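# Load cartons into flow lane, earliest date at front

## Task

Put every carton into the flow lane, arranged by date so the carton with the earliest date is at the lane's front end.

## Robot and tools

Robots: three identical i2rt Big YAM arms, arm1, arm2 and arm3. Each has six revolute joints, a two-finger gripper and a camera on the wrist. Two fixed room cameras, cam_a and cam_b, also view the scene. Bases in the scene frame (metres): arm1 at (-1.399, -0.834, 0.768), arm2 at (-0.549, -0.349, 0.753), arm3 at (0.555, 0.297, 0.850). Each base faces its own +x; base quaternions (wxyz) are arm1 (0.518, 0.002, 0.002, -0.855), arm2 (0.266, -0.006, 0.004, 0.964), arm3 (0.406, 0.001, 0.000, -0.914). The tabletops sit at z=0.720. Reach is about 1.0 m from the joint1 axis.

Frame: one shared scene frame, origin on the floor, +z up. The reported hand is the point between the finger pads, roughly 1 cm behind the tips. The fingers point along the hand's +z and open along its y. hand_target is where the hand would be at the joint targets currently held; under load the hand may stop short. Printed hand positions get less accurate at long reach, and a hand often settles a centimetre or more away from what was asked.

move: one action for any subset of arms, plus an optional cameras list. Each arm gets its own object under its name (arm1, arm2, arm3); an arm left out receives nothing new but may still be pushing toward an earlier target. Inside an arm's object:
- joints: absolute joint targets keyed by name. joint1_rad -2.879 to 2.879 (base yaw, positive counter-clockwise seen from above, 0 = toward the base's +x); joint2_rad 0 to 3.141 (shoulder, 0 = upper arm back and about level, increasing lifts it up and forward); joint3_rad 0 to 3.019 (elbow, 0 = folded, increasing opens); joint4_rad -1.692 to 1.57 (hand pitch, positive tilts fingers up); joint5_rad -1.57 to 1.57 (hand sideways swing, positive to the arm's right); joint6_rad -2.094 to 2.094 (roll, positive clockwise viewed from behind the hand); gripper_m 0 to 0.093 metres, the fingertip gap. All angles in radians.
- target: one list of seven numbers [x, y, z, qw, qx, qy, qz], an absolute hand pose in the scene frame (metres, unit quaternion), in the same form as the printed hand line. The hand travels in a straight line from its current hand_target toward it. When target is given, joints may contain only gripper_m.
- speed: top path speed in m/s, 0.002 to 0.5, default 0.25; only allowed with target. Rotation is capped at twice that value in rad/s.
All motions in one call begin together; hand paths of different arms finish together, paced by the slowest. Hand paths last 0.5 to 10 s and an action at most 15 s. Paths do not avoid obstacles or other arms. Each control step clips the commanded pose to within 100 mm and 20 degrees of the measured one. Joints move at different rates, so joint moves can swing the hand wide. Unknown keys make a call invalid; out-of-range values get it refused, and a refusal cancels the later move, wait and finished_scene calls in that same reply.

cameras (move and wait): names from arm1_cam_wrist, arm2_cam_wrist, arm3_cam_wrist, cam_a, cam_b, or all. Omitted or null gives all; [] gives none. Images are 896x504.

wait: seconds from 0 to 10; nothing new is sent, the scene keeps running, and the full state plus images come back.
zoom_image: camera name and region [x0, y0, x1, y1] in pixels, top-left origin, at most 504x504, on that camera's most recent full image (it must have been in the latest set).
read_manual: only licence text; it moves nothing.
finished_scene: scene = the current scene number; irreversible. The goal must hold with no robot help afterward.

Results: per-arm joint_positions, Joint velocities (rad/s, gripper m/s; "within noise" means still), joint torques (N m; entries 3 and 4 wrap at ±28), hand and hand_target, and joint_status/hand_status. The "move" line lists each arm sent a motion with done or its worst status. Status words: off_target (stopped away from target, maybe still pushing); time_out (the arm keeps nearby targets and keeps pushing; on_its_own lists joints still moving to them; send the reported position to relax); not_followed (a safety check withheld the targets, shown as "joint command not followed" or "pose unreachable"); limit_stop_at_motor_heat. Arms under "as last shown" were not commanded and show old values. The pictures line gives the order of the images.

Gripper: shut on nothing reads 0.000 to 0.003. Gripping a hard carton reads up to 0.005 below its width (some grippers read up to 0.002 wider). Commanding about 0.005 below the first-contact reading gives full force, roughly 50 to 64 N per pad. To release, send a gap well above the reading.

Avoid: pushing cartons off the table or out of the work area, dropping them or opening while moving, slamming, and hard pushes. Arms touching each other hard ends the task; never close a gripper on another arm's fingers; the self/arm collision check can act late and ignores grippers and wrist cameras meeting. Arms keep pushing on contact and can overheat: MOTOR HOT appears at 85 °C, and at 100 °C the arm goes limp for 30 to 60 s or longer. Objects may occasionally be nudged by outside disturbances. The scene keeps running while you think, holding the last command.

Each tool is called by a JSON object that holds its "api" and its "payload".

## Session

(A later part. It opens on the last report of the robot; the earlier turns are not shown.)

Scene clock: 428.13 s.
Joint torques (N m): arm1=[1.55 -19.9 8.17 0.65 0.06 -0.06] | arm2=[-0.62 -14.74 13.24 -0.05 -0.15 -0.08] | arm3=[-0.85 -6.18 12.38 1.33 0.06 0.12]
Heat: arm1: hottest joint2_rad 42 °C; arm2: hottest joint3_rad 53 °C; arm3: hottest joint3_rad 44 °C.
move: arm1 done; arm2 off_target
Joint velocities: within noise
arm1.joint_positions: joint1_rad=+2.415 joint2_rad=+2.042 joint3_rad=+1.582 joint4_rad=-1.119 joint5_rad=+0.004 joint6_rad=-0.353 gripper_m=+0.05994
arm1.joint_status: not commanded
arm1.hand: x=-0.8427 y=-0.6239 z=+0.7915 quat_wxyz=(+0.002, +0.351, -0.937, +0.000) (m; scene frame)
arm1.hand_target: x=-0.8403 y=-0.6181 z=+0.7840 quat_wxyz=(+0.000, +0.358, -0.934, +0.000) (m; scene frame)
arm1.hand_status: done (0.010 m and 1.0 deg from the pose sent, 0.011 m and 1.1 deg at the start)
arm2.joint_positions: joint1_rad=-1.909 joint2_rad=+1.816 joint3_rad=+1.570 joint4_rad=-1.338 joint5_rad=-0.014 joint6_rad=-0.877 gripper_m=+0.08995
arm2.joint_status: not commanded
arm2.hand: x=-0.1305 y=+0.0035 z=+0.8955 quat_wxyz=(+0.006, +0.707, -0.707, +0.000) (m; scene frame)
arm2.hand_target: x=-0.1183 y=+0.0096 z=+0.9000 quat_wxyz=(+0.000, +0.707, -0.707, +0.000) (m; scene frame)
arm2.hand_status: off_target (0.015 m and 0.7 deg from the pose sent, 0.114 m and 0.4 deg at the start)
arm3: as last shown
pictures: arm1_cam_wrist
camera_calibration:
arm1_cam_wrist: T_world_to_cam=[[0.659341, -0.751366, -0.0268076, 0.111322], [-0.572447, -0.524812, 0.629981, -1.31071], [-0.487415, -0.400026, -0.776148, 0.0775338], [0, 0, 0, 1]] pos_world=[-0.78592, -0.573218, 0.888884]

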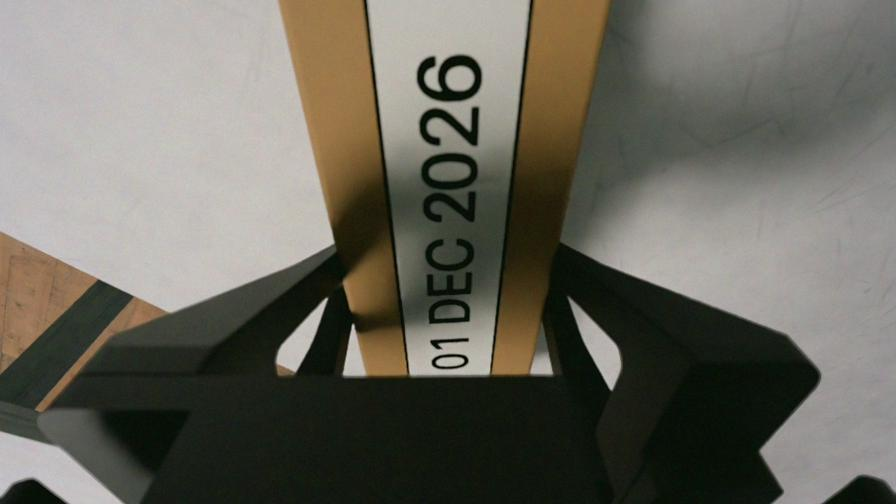

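{"api": "move", "payload": {"arm1": {"joints": {"gripper_m": 0.09}}, "arm2": {"target": [-0.24, -0.09, 1.0, 0, -0.7071, 0.7071, 0], "speed": 0.3}, "cameras": ["arm1_cam_wrist", "arm3_cam_wrist"]}}

{"api": "move", "payload": {"arm1": {"target": [-0.855, -0.625, 0.93, 0.0, -0.3582, 0.9336, 0.0], "speed": 0.25}, "arm2": {"joints": {"joint1_rad": -0.4, "joint2_rad": 1.145, "joint3_rad": 1.192, "joint4_rad": -1.2, "joint6_rad": 0}}, "cameras": ["arm1_cam_wrist", "cam_a"]}}

Scene clock: 443.50 s.
Joint torques (N m): arm1=[1.55 -20.25 8.18 0.5 0.08 -0.06] | arm2=[-0.79 -9.29 9.01 -0.03 -0.16 -0.11] | arm3=[-0.62 -6.42 12.38 1.37 0.06 0.12]
Heat: arm1: hottest joint2_rad 43 °C; arm2: hottest joint3_rad 51 °C; arm3: hottest joint3_rad 44 °C.
move: arm1 done; arm2 off_target
Joint velocities: within noise
arm1.joint_positions: joint1_rad=+2.415 joint2_rad=+2.045 joint3_rad=+1.582 joint4_rad=-1.115 joint5_rad=+0.003 joint6_rad=-0.353 gripper_m=+0.08994
arm1.joint_status: all done
arm1.hand: x=-0.8420 y=-0.6235 z=+0.7897 quat_wxyz=(+0.002, +0.351, -0.936, -0.001) (m; scene frame)
arm1.hand_target: x=-0.8402 y=-0.6180 z=+0.7842 quat_wxyz=(+0.000, +0.358, -0.934, +0.000) (m; scene frame)
arm1.hand_status: not commanded
arm2.joint_positions: joint1_rad=-1.909 joint2_rad=+1.384 joint3_rad=+1.349 joint4_rad=-1.504 joint5_rad=-0.014 joint6_rad=-0.877 gripper_m=+0.08995
arm2.joint_status: not commanded
arm2.hand: x=-0.2388 y=-0.0842 z=+1.0091 quat_wxyz=(-0.016, +0.707, -0.707, +0.002) (m; scene frame)
arm2.hand_target: x=-0.2401 y=-0.0900 z=+1.0002 quat_wxyz=(+0.000, +0.707, -0.707, +0.000) (m; scene frame)
arm2.hand_status: off_target (0.011 m and 1.8 deg from the pose sent, 0.178 m and 0.7 deg at the start)
arm3: as last shown
pictures: arm1_cam_wrist, arm3_cam_wrist
camera_calibration:
arm1_cam_wrist: T_world_to_cam=[[0.659655, -0.75108, -0.0270864, 0.111764], [-0.572757, -0.52572, 0.628942, -1.30898], [-0.486626, -0.399371, -0.77698, 0.07836], [0, 0, 0, 1]] pos_world=[-0.785321, -0.572918, 0.887183]
arm3_cam_wrist: T_world_to_cam=[[-0.677637, 0.735334, -0.0096003, 0.169655], [0.697932, 0.638947, -0.323478, 0.194523], [-0.23173, -0.225901, -0.946187, 1.32537], [0, 0, 0, 1]] pos_world=[0.28633, 0.0503601, 1.3186]

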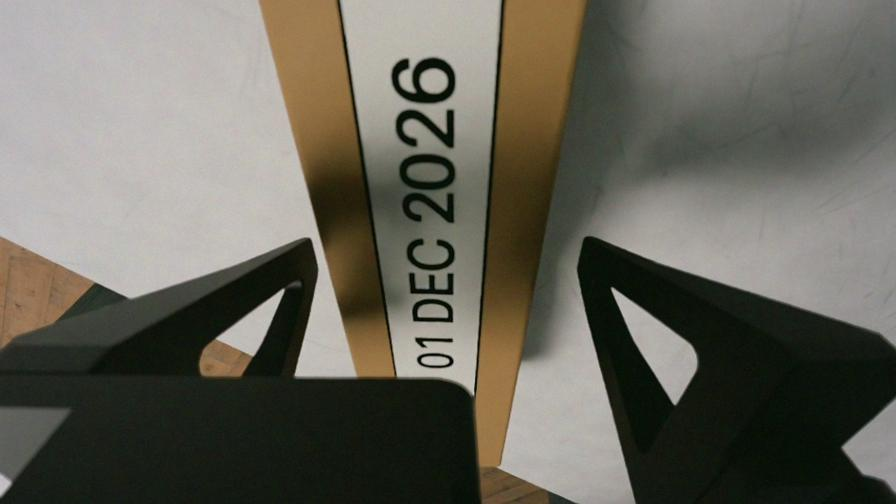

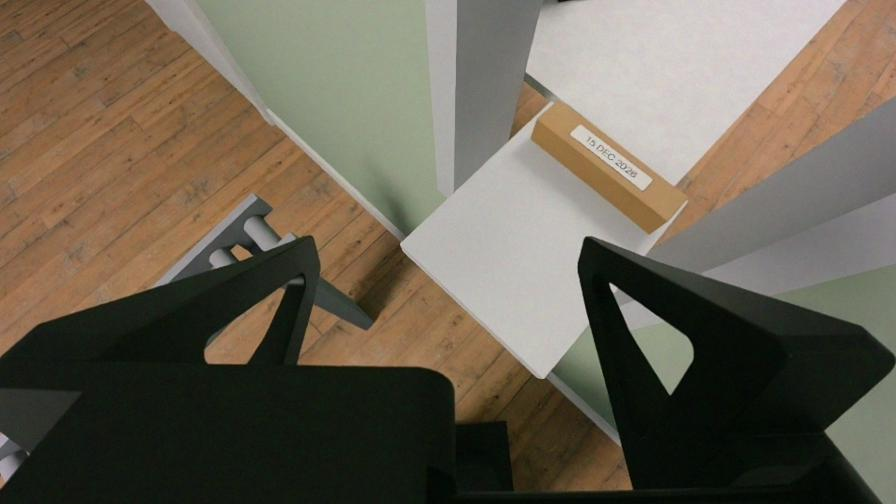

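Scene clock: 445.37 s.
Joint torques (N m): arm1=[1.49 -19.08 11.92 -0.23 0.08 -0.06] | arm2=[0.56 -6.77 9.5 1.48 -0.02 0.09] | arm3=[-0.62 -6.24 12.4 1.37 0.05 0.12]
Heat: arm1: hottest joint2_rad 43 °C; arm2: hottest joint3_rad 51 °C; arm3: hottest joint3_rad 44 °C.
move: arm1 off_target; arm2 done
Joint velocities: within noise
arm1.joint_positions: joint1_rad=+2.415 joint2_rad=+1.882 joint3_rad=+1.688 joint4_rad=-1.402 joint5_rad=+0.003 joint6_rad=-0.353 gripper_m=+0.08994
arm1.joint_status: not commanded
arm1.hand: x=-0.8648 y=-0.6328 z=+0.9203 quat_wxyz=(+0.011, +0.351, -0.936, -0.001) (m; scene frame)
arm1.hand_target: x=-0.8555 y=-0.6251 z=+0.9301 quat_wxyz=(+0.000, +0.358, -0.934, +0.000) (m; scene frame)
arm1.hand_status: off_target (0.016 m and 1.5 deg from the pose sent, 0.141 m and 1.0 deg at the start)
arm2.joint_positions: joint1_rad=-0.408 joint2_rad=+1.144 joint3_rad=+1.210 joint4_rad=-1.208 joint5_rad=-0.015 joint6_rad=-0.011 gripper_m=+0.08996
arm2.joint_status: all done
arm2.hand: x=-0.7927 y=-0.0137 z=+1.0519 quat_wxyz=(-0.089, +0.874, -0.440, -0.186) (m; scene frame)
arm2.hand_target: x=-0.7943 y=-0.0170 z=+1.0437 quat_wxyz=(-0.084, +0.874, -0.442, -0.182) (m; scene frame)
arm2.hand_status: not commanded
arm3: as last shown
pictures: arm1_cam_wrist, cam_a
camera_calibration:
arm1_cam_wrist: T_world_to_cam=[[0.659234, -0.751197, -0.0333723, 0.128773], [-0.562018, -0.521728, 0.641822, -1.40908], [-0.499546, -0.404355, -0.766127, 0.140738], [0, 0, 0, 1]] pos_world=[-0.806517, -0.581517, 1.0165]

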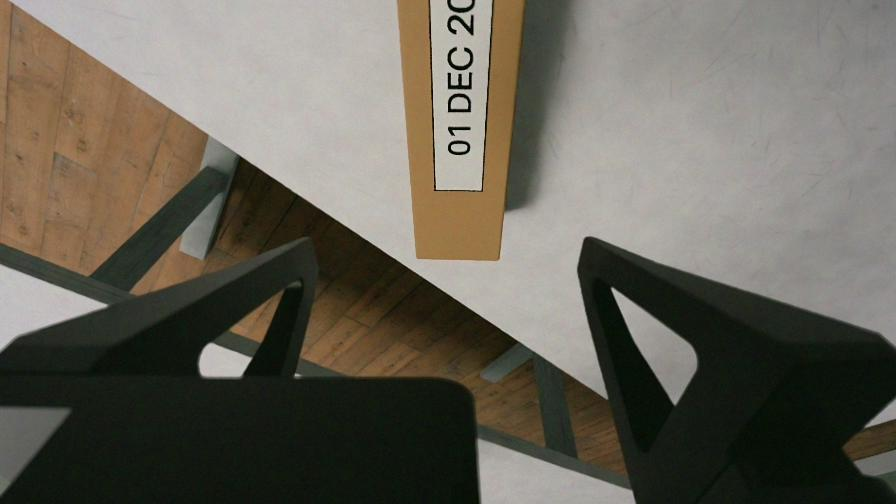

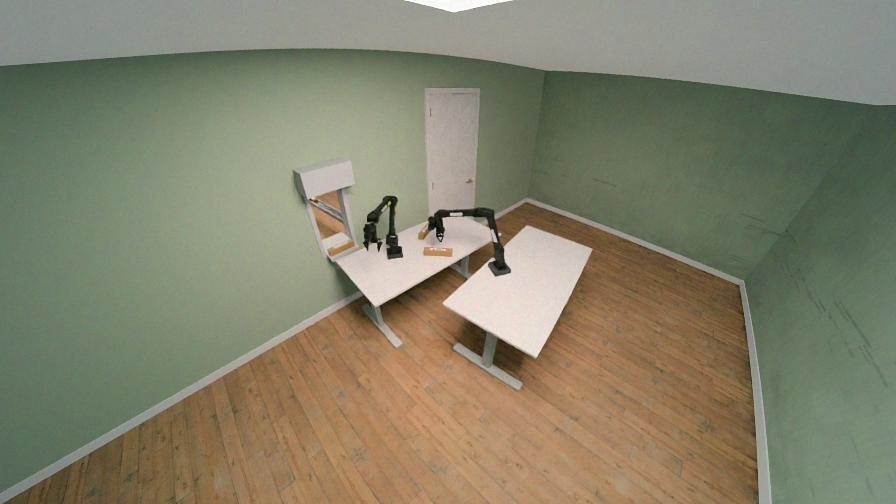

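{"api": "move", "payload": {"arm1": {"joints": {"joint1_rad": 0.3, "joint2_rad": 0.5, "joint3_rad": 1.546, "joint4_rad": -1.59}}, "cameras": []}}

{"api": "move", "payload": {"arm2": {"joints": {"joint1_rad": 1.674, "joint2_rad": 1.145, "joint3_rad": 1.192, "joint4_rad": -1.007, "joint5_rad": 0, "joint6_rad": 0}}, "cameras": ["arm2_cam_wrist"]}}

Scene clock: 453.40 s.
Joint torques (N m): arm1=[-0.62 5.36 6.8 1.24 -0.02 -0.01] | arm2=[0.56 -6.77 9.5 1.48 -0.02 0.09] | arm3=[-0.73 -6.42 12.46 1.37 0.06 0.13]
Heat: arm1: hottest joint2_rad 43 °C; arm2: hottest joint3_rad 50 °C; arm3: hottest joint3_rad 44 °C.
move: arm1 done
Joint velocities: within noise
arm1.joint_positions: joint1_rad=+0.317 joint2_rad=+0.494 joint3_rad=+1.538 joint4_rad=-1.583 joint5_rad=+0.006 joint6_rad=-0.355 gripper_m=+0.08998
arm1.joint_status: all done
arm1.hand: x=-1.4215 y=-0.9586 z=+1.3408 quat_wxyz=(-0.245, -0.556, -0.671, +0.426) (m; scene frame)
arm1.hand_target: x=-1.4234 y=-0.9586 z=+1.3418 quat_wxyz=(-0.239, -0.560, -0.669, +0.426) (m; scene frame)
arm1.hand_status: not commanded
arm2, arm3: as last shown
pictures: none
No camera images: "cameras" was empty.

Scene clock: 455.50 s.
Joint torques (N m): arm1=[-0.56 5.36 6.82 1.26 -0.02 -0.01] | arm2=[0.5 -7.12 9.77 1.76 0.01 0.07] | arm3=[-0.56 -6.42 12.42 1.33 0.06 0.14]
Heat: arm1: hottest joint2_rad 43 °C; arm2: hottest joint3_rad 50 °C; arm3: hottest joint3_rad 44 °C.
move: arm2 done
Joint velocities: within noise
arm1: as last shown
arm2.joint_positions: joint1_rad=+1.667 joint2_rad=+1.146 joint3_rad=+1.210 joint4_rad=-1.013 joint5_rad=-0.001 joint6_rad=-0.009 gripper_m=+0.08998
arm2.joint_status: all done
arm2.hand: x=-0.7460 y=-0.7535 z=+1.0837 quat_wxyz=(+0.169, +0.803, +0.510, -0.258) (m; scene frame)
arm2.hand_target: x=-0.7421 y=-0.7529 z=+1.0759 quat_wxyz=(+0.169, +0.805, +0.510, -0.253) (m; scene frame)
arm2.hand_status: not commanded
arm3.joint_positions: joint1_rad=-0.089 joint2_rad=+0.838 joint3_rad=+0.927 joint4_rad=-0.691 joint5_rad=+0.000 joint6_rad=-0.007 gripper_m=+0.09399
arm3.joint_status: not commanded
arm3.hand: x=+0.2585 y=+0.0244 z=+1.2016 quat_wxyz=(-0.169, -0.823, -0.326, +0.433) (m; scene frame)
arm3.hand_target: x=+0.2572 y=+0.0292 z=+1.1991 quat_wxyz=(-0.166, -0.828, -0.319, +0.430) (m; scene frame)
arm3.hand_status: not commanded
pictures: arm2_cam_wrist
camera_calibration:
arm2_cam_wrist: T_world_to_cam=[[-0.905026, 0.425331, 0.00459005, -0.361625], [0.425075, 0.904769, -0.0265391, 1.0356], [-0.0154408, -0.0220674, -0.999637, 1.17811], [0, 0, 0, 1]] pos_world=[-0.749297, -0.757169, 1.20683]

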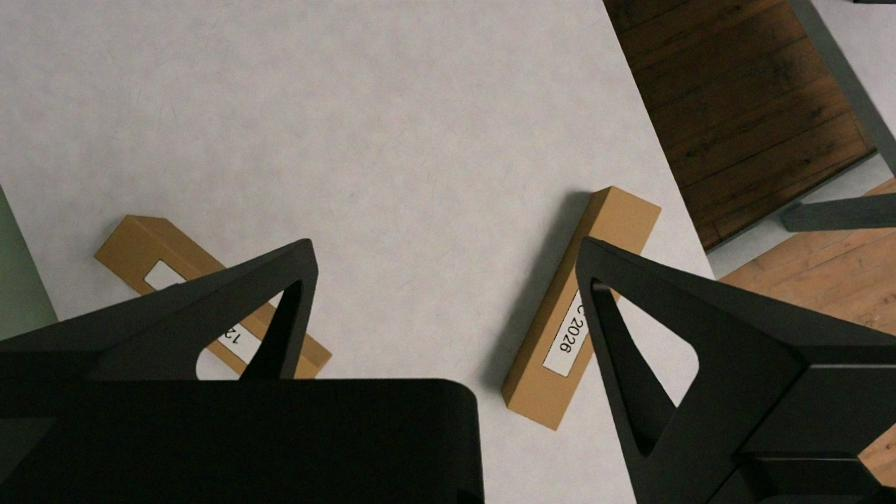

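{"api": "zoom_image", "payload": {"camera": "arm2_cam_wrist", "region": [90, 200, 340, 390]}}

Scaled by 2.016 from the camera's 896x504 image, which has a finer 1280x720 frame.

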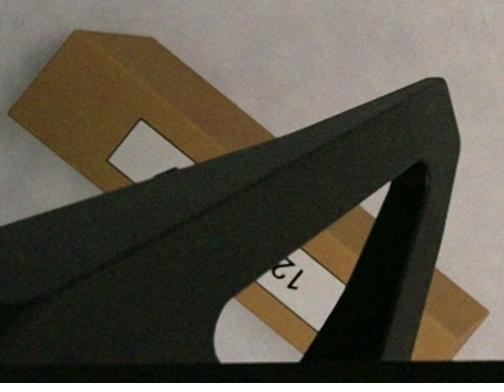

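{"api": "move", "payload": {"arm2": {"target": [-0.868, -0.648, 0.83, 0, 0.9418, 0.3363, 0], "speed": 0.3}, "cameras": ["arm2_cam_wrist"]}}

Scene clock: 480.57 s.
Joint torques (N m): arm1=[-0.5 5.3 6.8 1.25 -0.02 -0.02] | arm2=[-0.44 -10.4 9.94 0.03 0.05 0.09] | arm3=[-0.67 -6.3 12.4 1.39 0.06 0.14]
Heat: arm1: hottest joint3_rad 41 °C; arm2: hottest joint3_rad 49 °C; arm3: hottest joint3_rad 44 °C.
move: arm2 done
Joint velocities: within noise
arm1, arm3: as last shown
arm2.joint_positions: joint1_rad=+1.307 joint2_rad=+1.597 joint3_rad=+1.090 joint4_rad=-1.062 joint5_rad=+0.013 joint6_rad=+0.065 gripper_m=+0.08998
arm2.joint_status: not commanded
arm2.hand: x=-0.8634 y=-0.6476 z=+0.8296 quat_wxyz=(+0.001, +0.939, +0.344, -0.001) (m; scene frame)
arm2.hand_target: x=-0.8680 y=-0.6479 z=+0.8300 quat_wxyz=(+0.000, +0.942, +0.336, +0.000) (m; scene frame)
arm2.hand_status: done (0.005 m and 1.0 deg from the pose sent, 0.301 m and 43.9 deg at the start)
pictures: arm2_cam_wrist
camera_calibration:
arm2_cam_wrist: T_world_to_cam=[[-0.649824, 0.760002, 0.0111838, -0.080107], [0.632237, 0.532297, 0.562972, 0.431481], [0.421907, 0.372903, -0.826401, 1.4143], [0, 0, 0, 1]] pos_world=[-0.921557, -0.696192, 0.926764]

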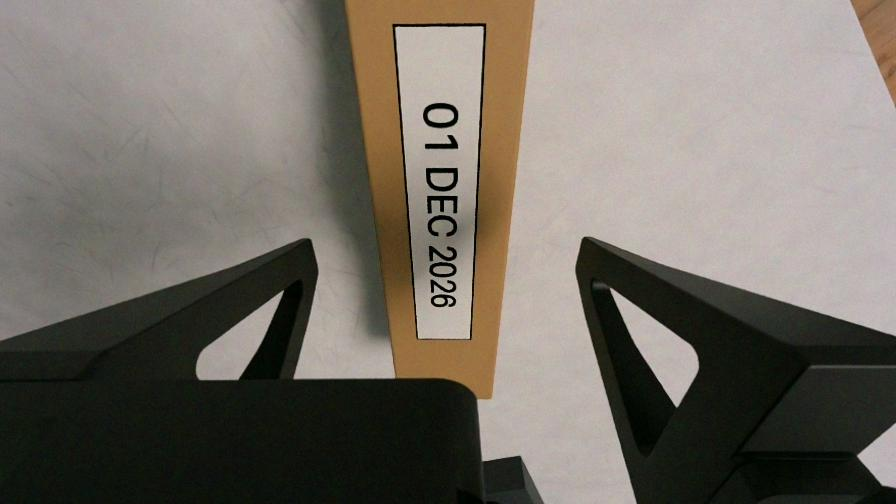

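{"api": "move", "payload": {"arm2": {"target": [-0.866, -0.644, 0.752, 0, 0.9418, 0.3363, 0], "speed": 0.2}, "cameras": []}}

{"api": "move", "payload": {"arm2": {"joints": {"gripper_m": 0.052}}, "cameras": ["arm2_cam_wrist"]}}

Scene clock: 484.87 s.
Joint torques (N m): arm1=[-0.62 5.3 6.84 1.25 -0.02 -0.01] | arm2=[-0.67 -11.34 7.35 0.76 0.06 0.03] | arm3=[-0.67 -6.12 12.48 1.32 0.05 0.14]
Heat: arm1: hottest joint2_rad 40 °C; arm2: hottest joint3_rad 49 °C; arm3: hottest joint3_rad 45 °C.
move: arm2 done
Joint velocities: within noise
arm1, arm3: as last shown
arm2.joint_positions: joint1_rad=+1.305 joint2_rad=+1.708 joint3_rad=+1.008 joint4_rad=-0.866 joint5_rad=+0.013 joint6_rad=+0.065 gripper_m=+0.08998
arm2.joint_status: not commanded
arm2.hand: x=-0.8636 y=-0.6481 z=+0.7582 quat_wxyz=(+0.002, +0.939, +0.343, -0.002) (m; scene frame)
arm2.hand_target: x=-0.8659 y=-0.6439 z=+0.7521 quat_wxyz=(+0.000, +0.942, +0.336, +0.000) (m; scene frame)
arm2.hand_status: done (0.008 m and 0.9 deg from the pose sent, 0.078 m and 1.0 deg at the start)
pictures: none
No camera images: "cameras" was empty.

Scene clock: 485.47 s.
Joint torques (N m): arm1=[-0.56 5.25 6.82 1.25 -0.02 -0.01] | arm2=[-0.73 -11.69 7.47 0.75 0.06 0.03] | arm3=[-0.67 -6.24 12.34 1.4 0.06 0.13]
Heat: arm1: hottest joint2_rad 40 °C; arm2: hottest joint3_rad 49 °C; arm3: hottest joint3_rad 45 °C.
move: arm2 off_target
Joint velocities: within noise
arm1, arm3: as last shown
arm2.joint_positions: joint1_rad=+1.305 joint2_rad=+1.708 joint3_rad=+1.008 joint4_rad=-0.866 joint5_rad=+0.013 joint6_rad=+0.065 gripper_m=+0.06080
arm2.joint_status: gripper_m off_target (ended at +0.06082, target +0.05200)
arm2.hand: x=-0.8636 y=-0.6482 z=+0.7582 quat_wxyz=(+0.002, +0.939, +0.343, -0.002) (m; scene frame)
arm2.hand_target: x=-0.8658 y=-0.6439 z=+0.7521 quat_wxyz=(+0.000, +0.942, +0.336, +0.000) (m; scene frame)
arm2.hand_status: not commanded
pictures: arm2_cam_wrist
camera_calibration:
arm2_cam_wrist: T_world_to_cam=[[-0.648344, 0.761274, 0.0105694, -0.0763693], [0.634325, 0.532445, 0.560477, 0.476008], [0.421049, 0.370086, -0.828103, 1.35424], [0, 0, 0, 1]] pos_world=[-0.921657, -0.696494, 0.855462]

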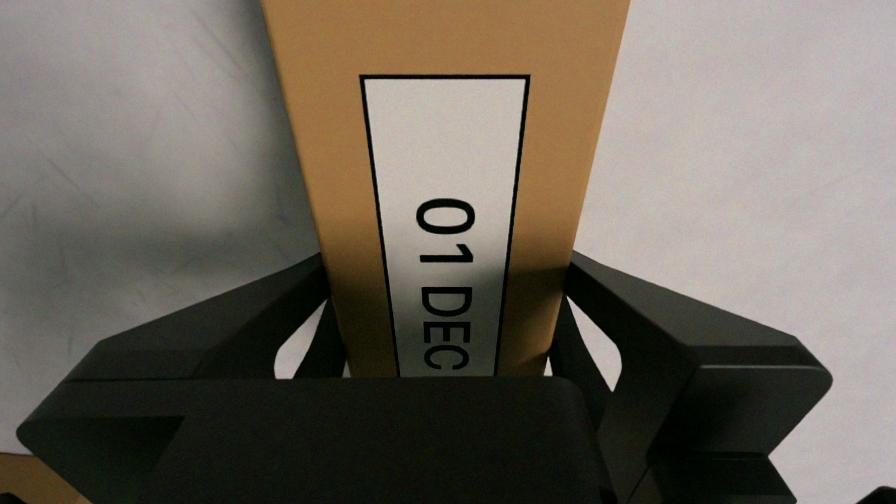

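{"api": "move", "payload": {"arm2": {"target": [-0.862, -0.640, 0.92, 0.03, 0.9414, 0.3361, 0.0], "speed": 0.25}, "cameras": []}}

{"api": "move", "payload": {"arm2": {"joints": {"joint1_rad": -1.817, "joint2_rad": 1.60, "joint3_rad": 1.718, "joint4_rad": -1.60, "joint5_rad": 0, "joint6_rad": -0.785}}, "cameras": ["arm2_cam_wrist", "arm3_cam_wrist", "cam_a"]}}

Scene clock: 499.87 s.
Joint torques (N m): arm1=[-0.5 5.36 6.82 1.26 -0.02 -0.01] | arm2=[-0.79 -10.58 14.61 -0.14 -0.16 -0.12] | arm3=[-0.62 -6.24 12.42 1.33 0.05 0.13]
Heat: arm1: hottest joint3_rad 40 °C; arm2: hottest joint3_rad 47 °C; arm3: hottest joint3_rad 45 °C.
move: arm2 off_target
Joint velocities: within noise
arm1, arm3: as last shown
arm2.joint_positions: joint1_rad=+1.290 joint2_rad=+1.471 joint3_rad=+1.139 joint4_rad=-1.268 joint5_rad=-0.037 joint6_rad=+0.064 gripper_m=+0.06080
arm2.joint_status: not commanded
arm2.hand: x=-0.8426 y=-0.6285 z=+0.8976 quat_wxyz=(+0.018, +0.941, +0.336, +0.023) (m; scene frame)
arm2.hand_target: x=-0.8611 y=-0.6390 z=+0.9202 quat_wxyz=(+0.030, +0.941, +0.336, -0.001) (m; scene frame)
arm2.hand_status: off_target (0.032 m and 3.0 deg from the pose sent, 0.162 m and 3.3 deg at the start)
pictures: none
No camera images: "cameras" was empty.

Scene clock: 502.40 s.
Joint torques (N m): arm1=[-0.5 5.36 6.83 1.24 -0.02 -0.01] | arm2=[0.26 -15.62 13.93 -0.06 -0.14 -0.11] | arm3=[-0.67 -6.3 12.34 1.37 0.06 0.13]
Heat: arm1: hottest joint3_rad 40 °C; arm2: hottest joint3_rad 48 °C; arm3: hottest joint3_rad 45 °C.
move: arm2 done
Joint velocities: within noise
arm1, arm3: as last shown
arm2.joint_positions: joint1_rad=-1.823 joint2_rad=+1.619 joint3_rad=+1.670 joint4_rad=-1.591 joint5_rad=+0.001 joint6_rad=-0.774 gripper_m=+0.06083
arm2.joint_status: all done
arm2.hand: x=-0.1974 y=+0.0029 z=+1.0317 quat_wxyz=(-0.015, +0.701, -0.713, +0.008) (m; scene frame)
arm2.hand_target: x=-0.1963 y=+0.0090 z=+1.0594 quat_wxyz=(-0.044, +0.707, -0.706, +0.007) (m; scene frame)
arm2.hand_status: not commanded
pictures: arm2_cam_wrist, arm3_cam_wrist, cam_a
camera_calibration:
arm2_cam_wrist: T_world_to_cam=[[0.998915, -0.0125046, 0.0448625, 0.148967], [-0.035395, -0.8299, 0.556789, -0.570988], [0.0302689, -0.557773, -0.829442, 0.986255], [0, 0, 0, 1]] pos_world=[-0.198868, 0.0781065, 1.12928]
arm3_cam_wrist: T_world_to_cam=[[-0.677637, 0.735334, -0.0096003, 0.169655], [0.697932, 0.638947, -0.323478, 0.194523], [-0.23173, -0.225901, -0.946187, 1.32537], [0, 0, 0, 1]] pos_world=[0.28633, 0.0503601, 1.3186]

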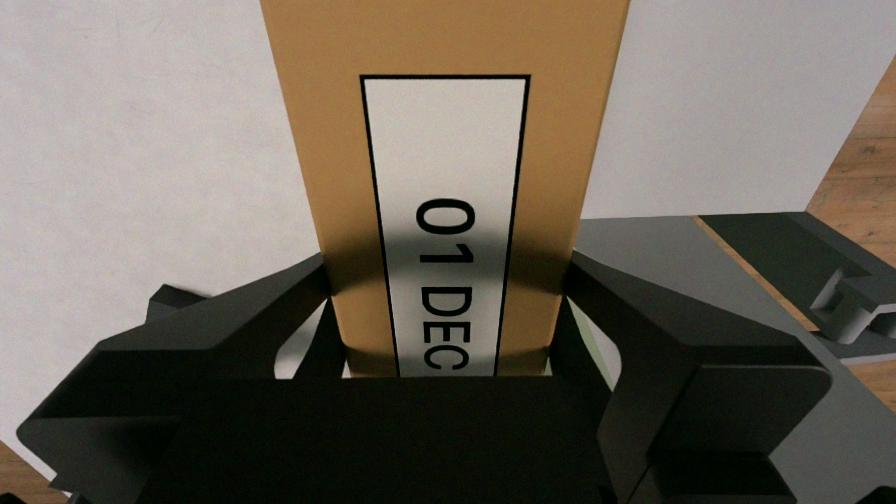

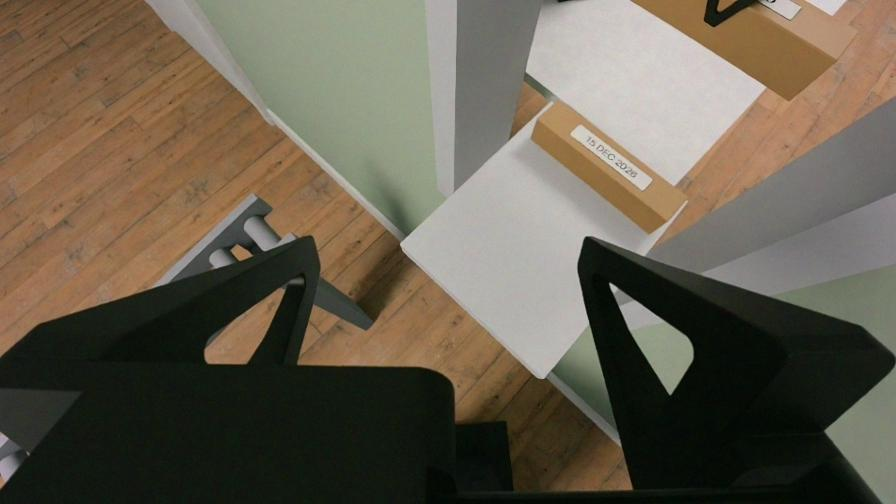

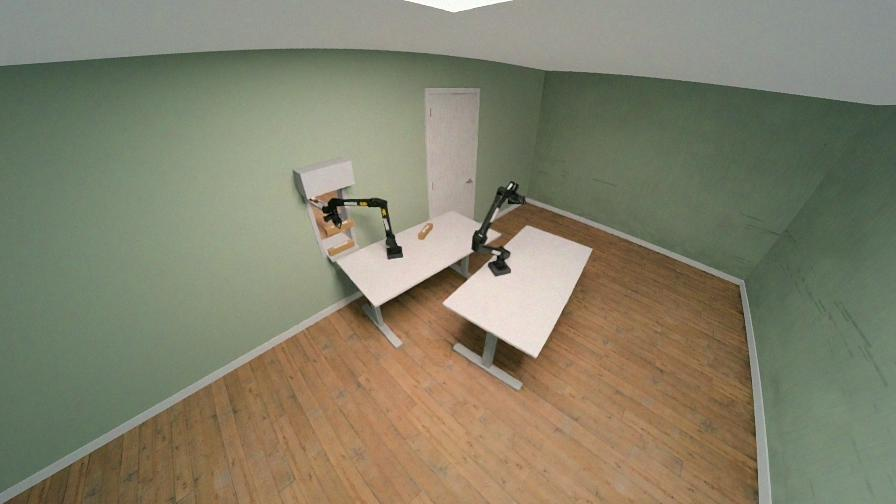

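{"api": "move", "payload": {"arm2": {"target": [0.039, 0.0115, 0.93, 0.0316, -0.7067, 0.7067, -0.0076], "speed": 0.25}, "cameras": ["arm3_cam_wrist"]}}

Scene clock: 508.73 s.
Joint torques (N m): arm1=[-0.56 5.3 6.83 1.25 -0.02 -0.02] | arm2=[-0.26 -21.01 16.01 0.08 -0.17 -0.14] | arm3=[-0.79 -6.3 12.4 1.33 0.05 0.12]
Heat: arm1: hottest joint3_rad 40 °C; arm2: hottest joint3_rad 49 °C; arm3: hottest joint3_rad 45 °C.
move: arm2 off_target
Joint velocities: within noise
arm1, arm3: as last shown
arm2.joint_positions: joint1_rad=-2.059 joint2_rad=+2.160 joint3_rad=+2.129 joint4_rad=-1.536 joint5_rad=-0.013 joint6_rad=-1.015 gripper_m=+0.06083
arm2.joint_status: not commanded
arm2.hand: x=+0.0235 y=+0.0015 z=+0.9038 quat_wxyz=(-0.002, +0.703, -0.711, +0.001) (m; scene frame)
arm2.hand_target: x=+0.0373 y=+0.0103 z=+0.9301 quat_wxyz=(-0.032, +0.707, -0.707, +0.008) (m; scene frame)
arm2.hand_status: off_target (0.032 m and 3.5 deg from the pose sent, 0.257 m and 2.2 deg at the start)
pictures: arm3_cam_wrist
camera_calibration:
arm3_cam_wrist: T_world_to_cam=[[-0.677637, 0.735334, -0.0096003, 0.169655], [0.697932, 0.638947, -0.323478, 0.194523], [-0.23173, -0.225901, -0.946187, 1.32537], [0, 0, 0, 1]] pos_world=[0.28633, 0.0503601, 1.3186]

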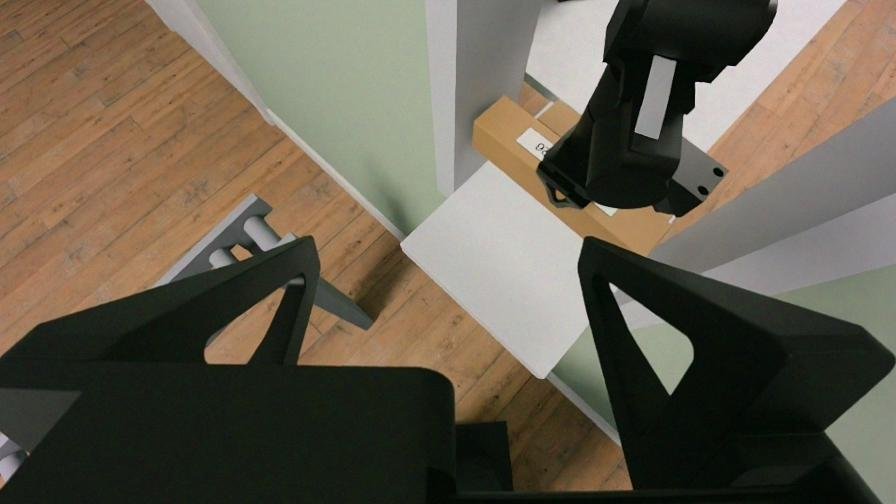

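{"api": "move", "payload": {"arm2": {"target": [0.036, 0.010, 0.803, 0.024, -0.7068, 0.7068, -0.005], "speed": 0.12}, "cameras": []}}

{"api": "move", "payload": {"arm2": {"target": [0.030, 0.006, 0.778, 0, -0.7071, 0.7071, 0], "speed": 0.1}, "cameras": ["arm3_cam_wrist"]}}

Scene clock: 513.87 s.
Joint torques (N m): arm1=[-0.56 5.3 6.83 1.24 -0.02 -0.02] | arm2=[-0.09 -21.71 9.69 0.77 -0.17 -0.09] | arm3=[-0.56 -6.36 12.44 1.4 0.04 0.14]
Heat: arm1: hottest joint3_rad 40 °C; arm2: hottest joint3_rad 51 °C; arm3: hottest joint3_rad 45 °C.
move: arm2 done
Joint velocities: within noise
arm1.joint_positions: joint1_rad=+0.317 joint2_rad=+0.494 joint3_rad=+1.538 joint4_rad=-1.583 joint5_rad=+0.006 joint6_rad=-0.355 gripper_m=+0.08998
arm1.joint_status: not commanded
arm1.hand: x=-1.4215 y=-0.9586 z=+1.3408 quat_wxyz=(-0.245, -0.556, -0.671, +0.426) (m; scene frame)
arm1.hand_target: x=-1.4234 y=-0.9586 z=+1.3418 quat_wxyz=(-0.239, -0.560, -0.669, +0.426) (m; scene frame)
arm1.hand_status: not commanded
arm2.joint_positions: joint1_rad=-2.059 joint2_rad=+2.220 joint3_rad=+1.966 joint4_rad=-1.278 joint5_rad=-0.015 joint6_rad=-1.016 gripper_m=+0.06083
arm2.joint_status: not commanded
arm2.hand: x=+0.0354 y=+0.0073 z=+0.8040 quat_wxyz=(-0.020, +0.703, -0.711, +0.005) (m; scene frame)
arm2.hand_target: x=+0.0360 y=+0.0099 z=+0.8031 quat_wxyz=(-0.024, +0.707, -0.707, +0.005) (m; scene frame)
arm2.hand_status: done (0.003 m and 0.8 deg from the pose sent, 0.102 m and 2.6 deg at the start)
arm3: as last shown
pictures: none
No camera images: "cameras" was empty.

Scene clock: 514.97 s.
Joint torques (N m): arm1=[-0.56 5.3 6.82 1.25 -0.02 -0.01] | arm2=[-0.15 -21.71 9.14 0.28 -0.24 -0.1] | arm3=[-0.5 -6.42 12.4 1.33 0.06 0.12]
Heat: arm1: hottest joint3_rad 40 °C; arm2: hottest joint3_rad 51 °C; arm3: hottest joint3_rad 45 °C.
move: arm2 done
Joint velocities: within noise
arm1: as last shown
arm2.joint_positions: joint1_rad=-2.059 joint2_rad=+2.250 joint3_rad=+1.966 joint4_rad=-1.278 joint5_rad=-0.012 joint6_rad=-1.016 gripper_m=+0.06083
arm2.joint_status: not commanded
arm2.hand: x=+0.0336 y=+0.0052 z=+0.7844 quat_wxyz=(-0.005, +0.703, -0.711, +0.003) (m; scene frame)
arm2.hand_target: x=+0.0300 y=+0.0059 z=+0.7781 quat_wxyz=(+0.000, +0.707, -0.707, +0.000) (m; scene frame)
arm2.hand_status: done (0.007 m and 1.0 deg from the pose sent, 0.027 m and 2.5 deg at the start)
arm3.joint_positions: joint1_rad=-0.089 joint2_rad=+0.838 joint3_rad=+0.927 joint4_rad=-0.691 joint5_rad=+0.000 joint6_rad=-0.007 gripper_m=+0.09399
arm3.joint_status: not commanded
arm3.hand: x=+0.2585 y=+0.0244 z=+1.2016 quat_wxyz=(-0.169, -0.823, -0.326, +0.433) (m; scene frame)
arm3.hand_target: x=+0.2572 y=+0.0292 z=+1.1991 quat_wxyz=(-0.166, -0.828, -0.319, +0.430) (m; scene frame)
arm3.hand_status: not commanded
pictures: arm3_cam_wrist
camera_calibration:
arm3_cam_wrist: T_world_to_cam=[[-0.677637, 0.735334, -0.0096003, 0.169655], [0.697932, 0.638947, -0.323478, 0.194523], [-0.23173, -0.225901, -0.946187, 1.32537], [0, 0, 0, 1]] pos_world=[0.28633, 0.0503601, 1.3186]

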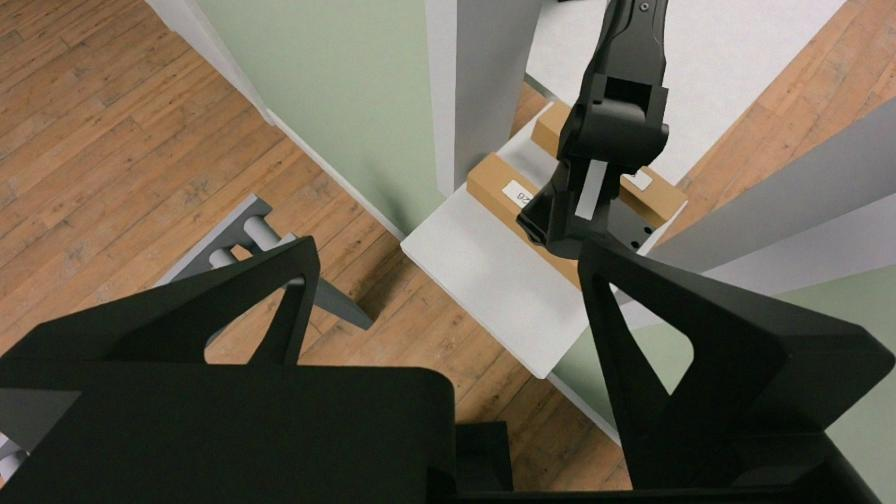

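{"api": "move", "payload": {"arm2": {"joints": {"gripper_m": 0.09}}, "cameras": ["arm2_cam_wrist"]}}

{"api": "move", "payload": {"arm2": {"target": [0.035, 0.006, 0.93, 0, 0.70711, -0.70711, 0], "speed": 0.25}, "cameras": ["arm2_cam_wrist"]}}

Scene clock: 537.03 s.
Joint torques (N m): arm1=[-0.56 5.36 6.84 1.22 -0.01 -0.01] | arm2=[-0.03 -21.19 9.13 0.28 -0.19 -0.1] | arm3=[-0.62 -6.53 12.42 1.36 0.05 0.12]
Heat: arm1: hottest joint2_rad 39 °C; arm2: hottest joint3_rad 50 °C; arm3: hottest joint3_rad 45 °C.
move: arm2 done
Joint velocities: within noise
arm1, arm3: as last shown
arm2.joint_positions: joint1_rad=-2.059 joint2_rad=+2.250 joint3_rad=+1.966 joint4_rad=-1.278 joint5_rad=-0.013 joint6_rad=-1.016 gripper_m=+0.08986
arm2.joint_status: all done
arm2.hand: x=+0.0335 y=+0.0054 z=+0.7844 quat_wxyz=(-0.006, +0.703, -0.711, +0.002) (m; scene frame)
arm2.hand_target: x=+0.0300 y=+0.0059 z=+0.7780 quat_wxyz=(+0.000, +0.707, -0.707, +0.000) (m; scene frame)
arm2.hand_status: not commanded
pictures: arm2_cam_wrist
camera_calibration:
arm2_cam_wrist: T_world_to_cam=[[0.999691, -0.00668726, 0.0239329, -0.0541637], [-0.018974, -0.82734, 0.561381, -0.42724], [0.0160465, -0.561662, -0.827211, 0.774202], [0, 0, 0, 1]] pos_world=[0.0336173, 0.0810055, 0.881569]

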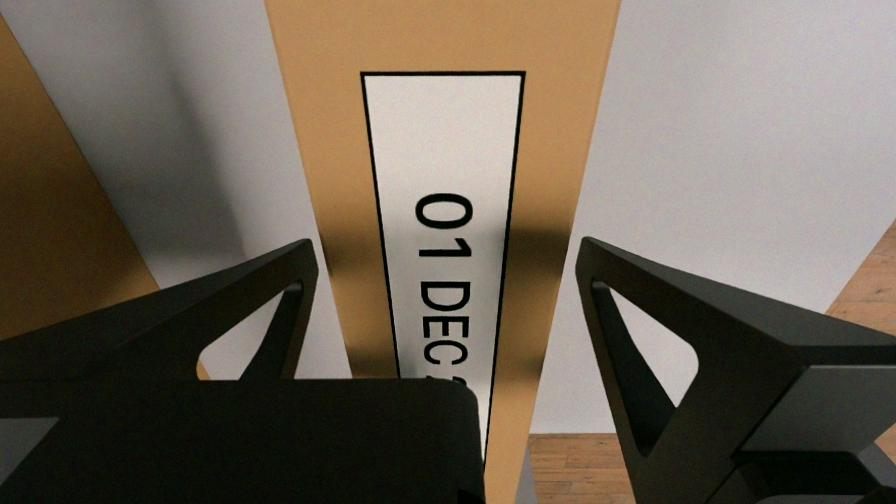

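Scene clock: 538.80 s.
Joint torques (N m): arm1=[-0.56 5.36 6.84 1.25 -0.02 -0.02] | arm2=[-0.5 -19.78 14.76 -0.23 -0.17 -0.12] | arm3=[-0.62 -6.24 12.38 1.33 0.05 0.13]
Heat: arm1: hottest joint3_rad 39 °C; arm2: hottest joint3_rad 50 °C; arm3: hottest joint3_rad 45 °C.
move: arm2 off_target
Joint velocities: within noise
arm1, arm3: as last shown
arm2.joint_positions: joint1_rad=-2.059 joint2_rad=+2.184 joint3_rad=+2.220 joint4_rad=-1.634 joint5_rad=-0.013 joint6_rad=-1.020 gripper_m=+0.08996
arm2.joint_status: not commanded
arm2.hand: x=+0.0225 y=+0.0012 z=+0.9233 quat_wxyz=(+0.012, +0.704, -0.710, -0.002) (m; scene frame)
arm2.hand_target: x=+0.0344 y=+0.0054 z=+0.9298 quat_wxyz=(-0.001, +0.707, -0.707, +0.000) (m; scene frame)
arm2.hand_status: off_target (0.015 m and 1.5 deg from the pose sent, 0.146 m and 1.0 deg at the start)
pictures: arm2_cam_wrist
camera_calibration:
arm2_cam_wrist: T_world_to_cam=[[0.999968, -0.00250581, -0.00763492, -0.0174147], [0.00236229, -0.816481, 0.577368, -0.524265], [-0.00768054, -0.577367, -0.816449, 0.877584], [0, 0, 0, 1]] pos_world=[0.025393, 0.0785915, 1.01906]

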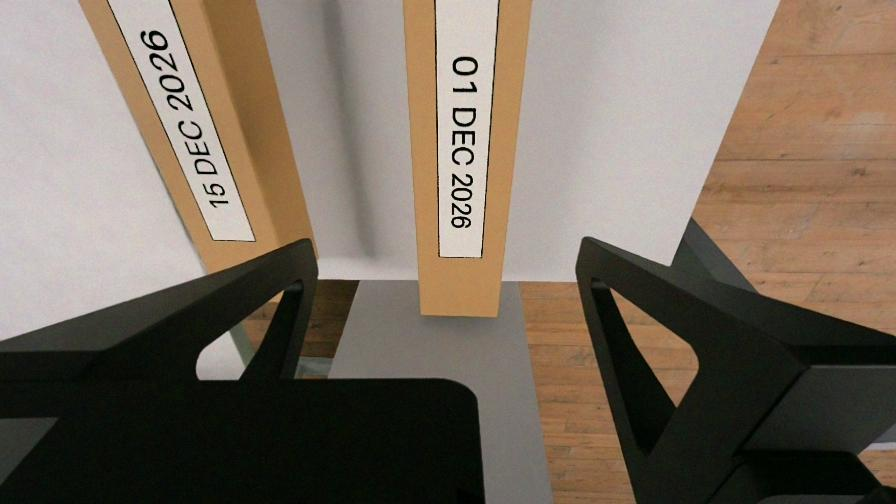

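{"api": "move", "payload": {"arm2": {"target": [-0.21, 0.0, 1.0, 0, 0.70711, -0.70711, 0], "speed": 0.35}, "cameras": ["arm3_cam_wrist"]}}

Scene clock: 545.77 s.
Joint torques (N m): arm1=[-0.62 5.25 6.82 1.25 -0.02 -0.01] | arm2=[-0.03 -12.92 9.01 0.72 -0.02 0.1] | arm3=[-0.67 -6.3 12.42 1.33 0.05 0.12]
Heat: arm1: hottest joint3_rad 39 °C; arm2: hottest joint3_rad 50 °C; arm3: hottest joint3_rad 45 °C.
move: arm2 done
Joint velocities: within noise
arm1, arm3: as last shown
arm2.joint_positions: joint1_rad=-1.816 joint2_rad=+1.600 joint3_rad=+1.589 joint4_rad=-1.545 joint5_rad=-0.017 joint6_rad=-0.793 gripper_m=+0.08996
arm2.joint_status: not commanded
arm2.hand: x=-0.2092 y=-0.0005 z=+1.0092 quat_wxyz=(-0.006, +0.710, -0.704, -0.001) (m; scene frame)
arm2.hand_target: x=-0.2101 y=-0.0001 z=+1.0000 quat_wxyz=(+0.000, +0.707, -0.707, +0.000) (m; scene frame)
arm2.hand_status: done (0.009 m and 0.9 deg from the pose sent, 0.245 m and 1.5 deg at the start)
pictures: arm3_cam_wrist
camera_calibration:
arm3_cam_wrist: T_world_to_cam=[[-0.677637, 0.735334, -0.0096003, 0.169655], [0.697932, 0.638947, -0.323478, 0.194523], [-0.23173, -0.225901, -0.946187, 1.32537], [0, 0, 0, 1]] pos_world=[0.28633, 0.0503601, 1.3186]

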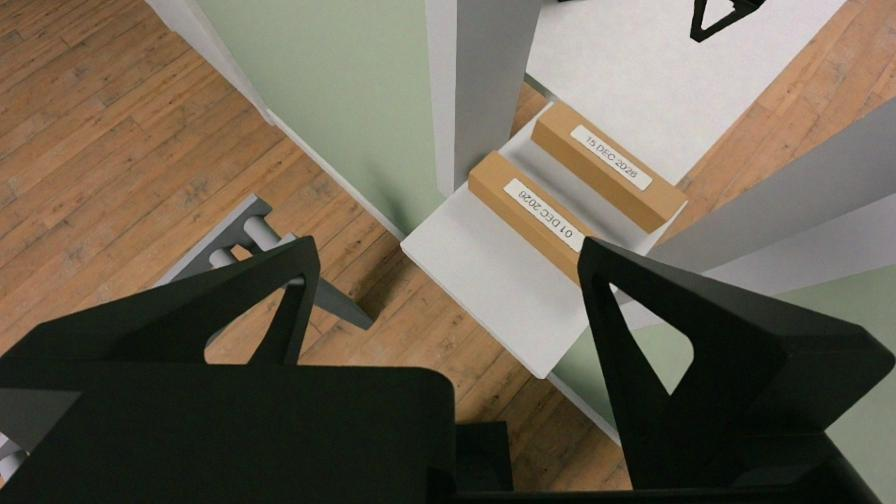

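{"api": "move", "payload": {"arm2": {"joints": {"joint1_rad": 2.1, "joint2_rad": 1.145, "joint3_rad": 1.192, "joint4_rad": -1.007, "joint5_rad": 0, "joint6_rad": 0}}, "arm3": {"target": [0.034, 0.005, 0.90, 0, 0.70711, 0.70711, 0], "speed": 0.25}, "cameras": ["arm2_cam_wrist", "arm3_cam_wrist"]}}

Scene clock: 556.63 s.
Joint torques (N m): arm1=[-0.62 5.3 6.83 1.25 -0.02 -0.01] | arm2=[0.5 -7.47 9.78 1.46 0.01 0.09] | arm3=[-0.56 -22.48 14.01 0.02 0.07 -0.03]
Heat: arm1: hottest joint3_rad 39 °C; arm2: hottest joint3_rad 50 °C; arm3: hottest joint3_rad 45 °C.
move: arm2 done; arm3 off_target
Joint velocities: within noise
arm1: as last shown
arm2.joint_positions: joint1_rad=+2.092 joint2_rad=+1.150 joint3_rad=+1.210 joint4_rad=-1.006 joint5_rad=-0.001 joint6_rad=-0.011 gripper_m=+0.09001
arm2.joint_status: all done
arm2.hand: x=-0.5602 y=-0.7994 z=+1.0857 quat_wxyz=(+0.222, +0.675, +0.668, -0.221) (m; scene frame)
arm2.hand_target: x=-0.5567 y=-0.7951 z=+1.0782 quat_wxyz=(+0.219, +0.678, +0.669, -0.214) (m; scene frame)
arm2.hand_status: not commanded
arm3.joint_positions: joint1_rad=-0.314 joint2_rad=+1.984 joint3_rad=+1.566 joint4_rad=-1.162 joint5_rad=-0.002 joint6_rad=-1.049 gripper_m=+0.09400
arm3.joint_status: not commanded
arm3.hand: x=+0.0492 y=+0.0071 z=+0.8979 quat_wxyz=(-0.003, -0.707, -0.707, -0.005) (m; scene frame)
arm3.hand_target: x=+0.0344 y=+0.0054 z=+0.9001 quat_wxyz=(+0.000, -0.707, -0.707, +0.000) (m; scene frame)
arm3.hand_status: off_target (0.015 m and 0.7 deg from the pose sent, 0.377 m and 71.3 deg at the start)
pictures: arm2_cam_wrist, arm3_cam_wrist
camera_calibration:
arm2_cam_wrist: T_world_to_cam=[[-0.999877, 0.0125325, 0.00937699, -0.562214], [0.0121947, 0.999304, -0.0352509, 0.85189], [-0.00981224, -0.0351322, -0.999335, 1.17431], [0, 0, 0, 1]] pos_world=[-0.561011, -0.802995, 1.20883]
arm3_cam_wrist: T_world_to_cam=[[-0.999782, 0.0156275, -0.013858, 0.0624254], [0.00422705, 0.801135, 0.598469, -0.541387], [0.0204547, 0.59828, -0.801026, 0.836997], [0, 0, 0, 1]] pos_world=[0.0475798, -0.0680096, 0.995325]

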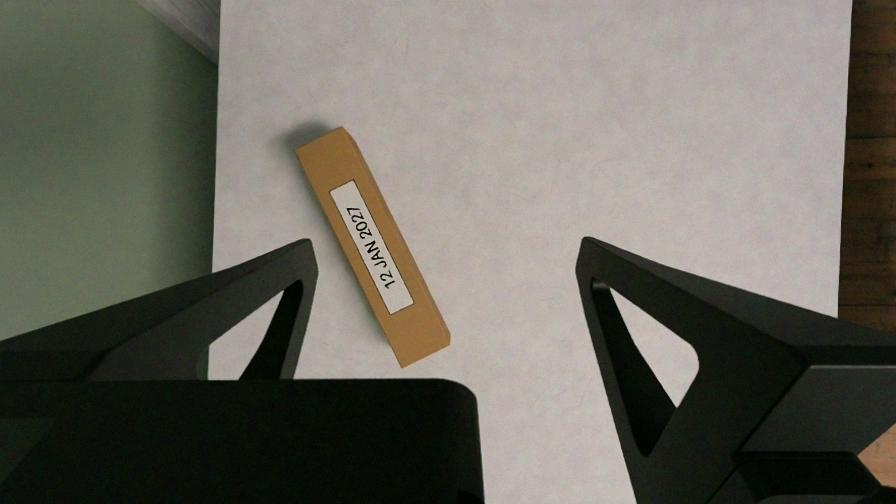

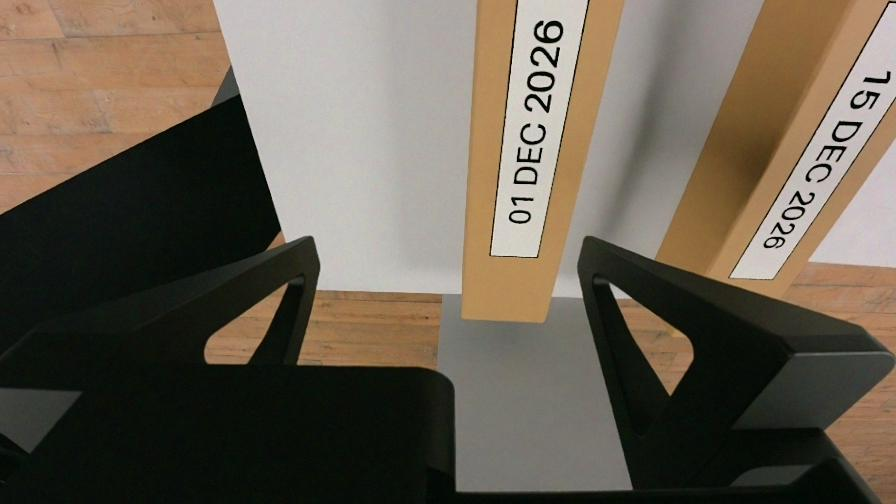

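{"api": "move", "payload": {"arm2": {"target": [-0.482, -0.8265, 0.83, 0, 0.5358, 0.8443, 0], "speed": 0.25}, "arm3": {"target": [-0.01, 0.011, 0.85, 0, 0.70711, 0.70711, 0], "speed": 0.2}, "cameras": ["arm2_cam_wrist", "arm3_cam_wrist"]}}

Scene clock: 583.90 s.
Joint torques (N m): arm1=[-0.5 5.36 6.82 1.25 -0.01 -0.02] | arm2=[0.56 -13.27 12.57 -0.18 0.03 -0.13] | arm3=[-0.91 -23.71 13.82 0.62 0.05 -0.02]
Heat: arm1: hottest joint3_rad 39 °C; arm2: hottest joint3_rad 48 °C; arm3: hottest joint3_rad 45 °C.
move: arm2 off_target; arm3 off_target
Joint velocities: within noise
arm1: as last shown
arm2.joint_positions: joint1_rad=+2.245 joint2_rad=+1.716 joint3_rad=+1.193 joint4_rad=-1.091 joint5_rad=+0.006 joint6_rad=-0.285 gripper_m=+0.09001
arm2.joint_status: not commanded
arm2.hand: x=-0.4884 y=-0.8084 z=+0.8179 quat_wxyz=(-0.009, +0.544, +0.839, +0.012) (m; scene frame)
arm2.hand_target: x=-0.4821 y=-0.8259 z=+0.8304 quat_wxyz=(+0.000, +0.536, +0.844, +0.000) (m; scene frame)
arm2.hand_status: off_target (0.023 m and 2.1 deg from the pose sent, 0.269 m and 44.4 deg at the start)
arm3.joint_positions: joint1_rad=-0.356 joint2_rad=+2.119 joint3_rad=+1.665 joint4_rad=-1.136 joint5_rad=-0.002 joint6_rad=-1.092 gripper_m=+0.09400
arm3.joint_status: not commanded
arm3.hand: x=+0.0085 y=+0.0130 z=+0.8538 quat_wxyz=(-0.004, -0.706, -0.708, -0.010) (m; scene frame)
arm3.hand_target: x=-0.0093 y=+0.0115 z=+0.8503 quat_wxyz=(+0.000, -0.707, -0.707, +0.000) (m; scene frame)
arm3.hand_status: off_target (0.019 m and 1.2 deg from the pose sent, 0.076 m and 0.7 deg at the start)
pictures: arm2_cam_wrist, arm3_cam_wrist
camera_calibration:
arm2_cam_wrist: T_world_to_cam=[[-0.911171, -0.412021, 0.00257481, -0.782148], [-0.331614, 0.737034, 0.588908, -0.0397897], [-0.24454, 0.535742, -0.808196, 1.09754], [0, 0, 0, 1]] pos_world=[-0.457472, -0.880934, 0.912475]
arm3_cam_wrist: T_world_to_cam=[[-0.999652, 0.0141912, -0.0222165, 0.0281869], [-0.00204168, 0.798534, 0.601947, -0.522476], [0.026283, 0.601783, -0.798227, 0.796511], [0, 0, 0, 1]] pos_world=[0.00617566, -0.0625116, 0.950926]

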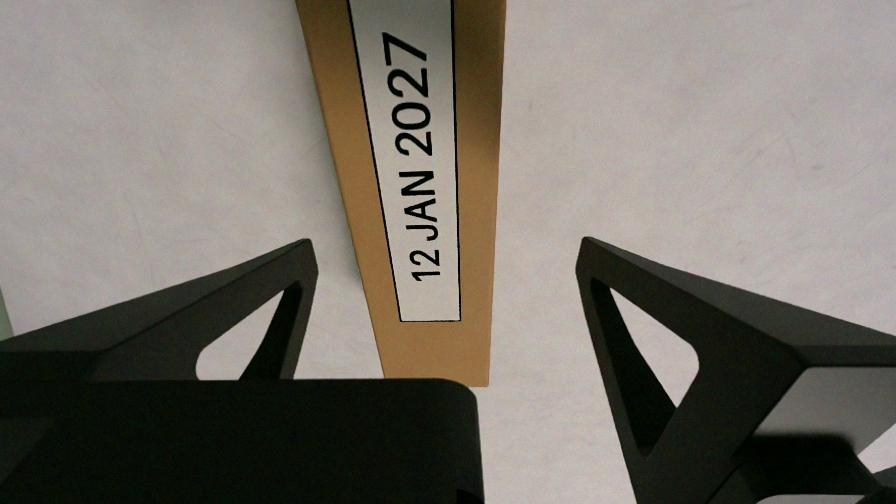

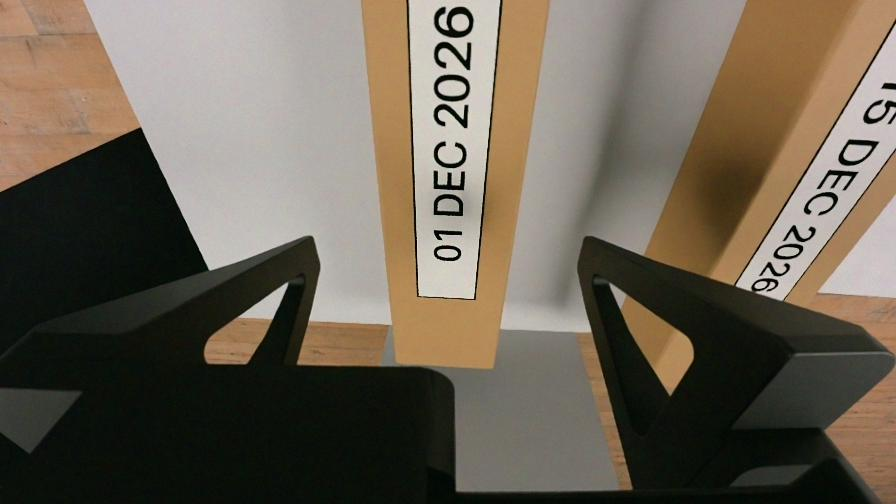

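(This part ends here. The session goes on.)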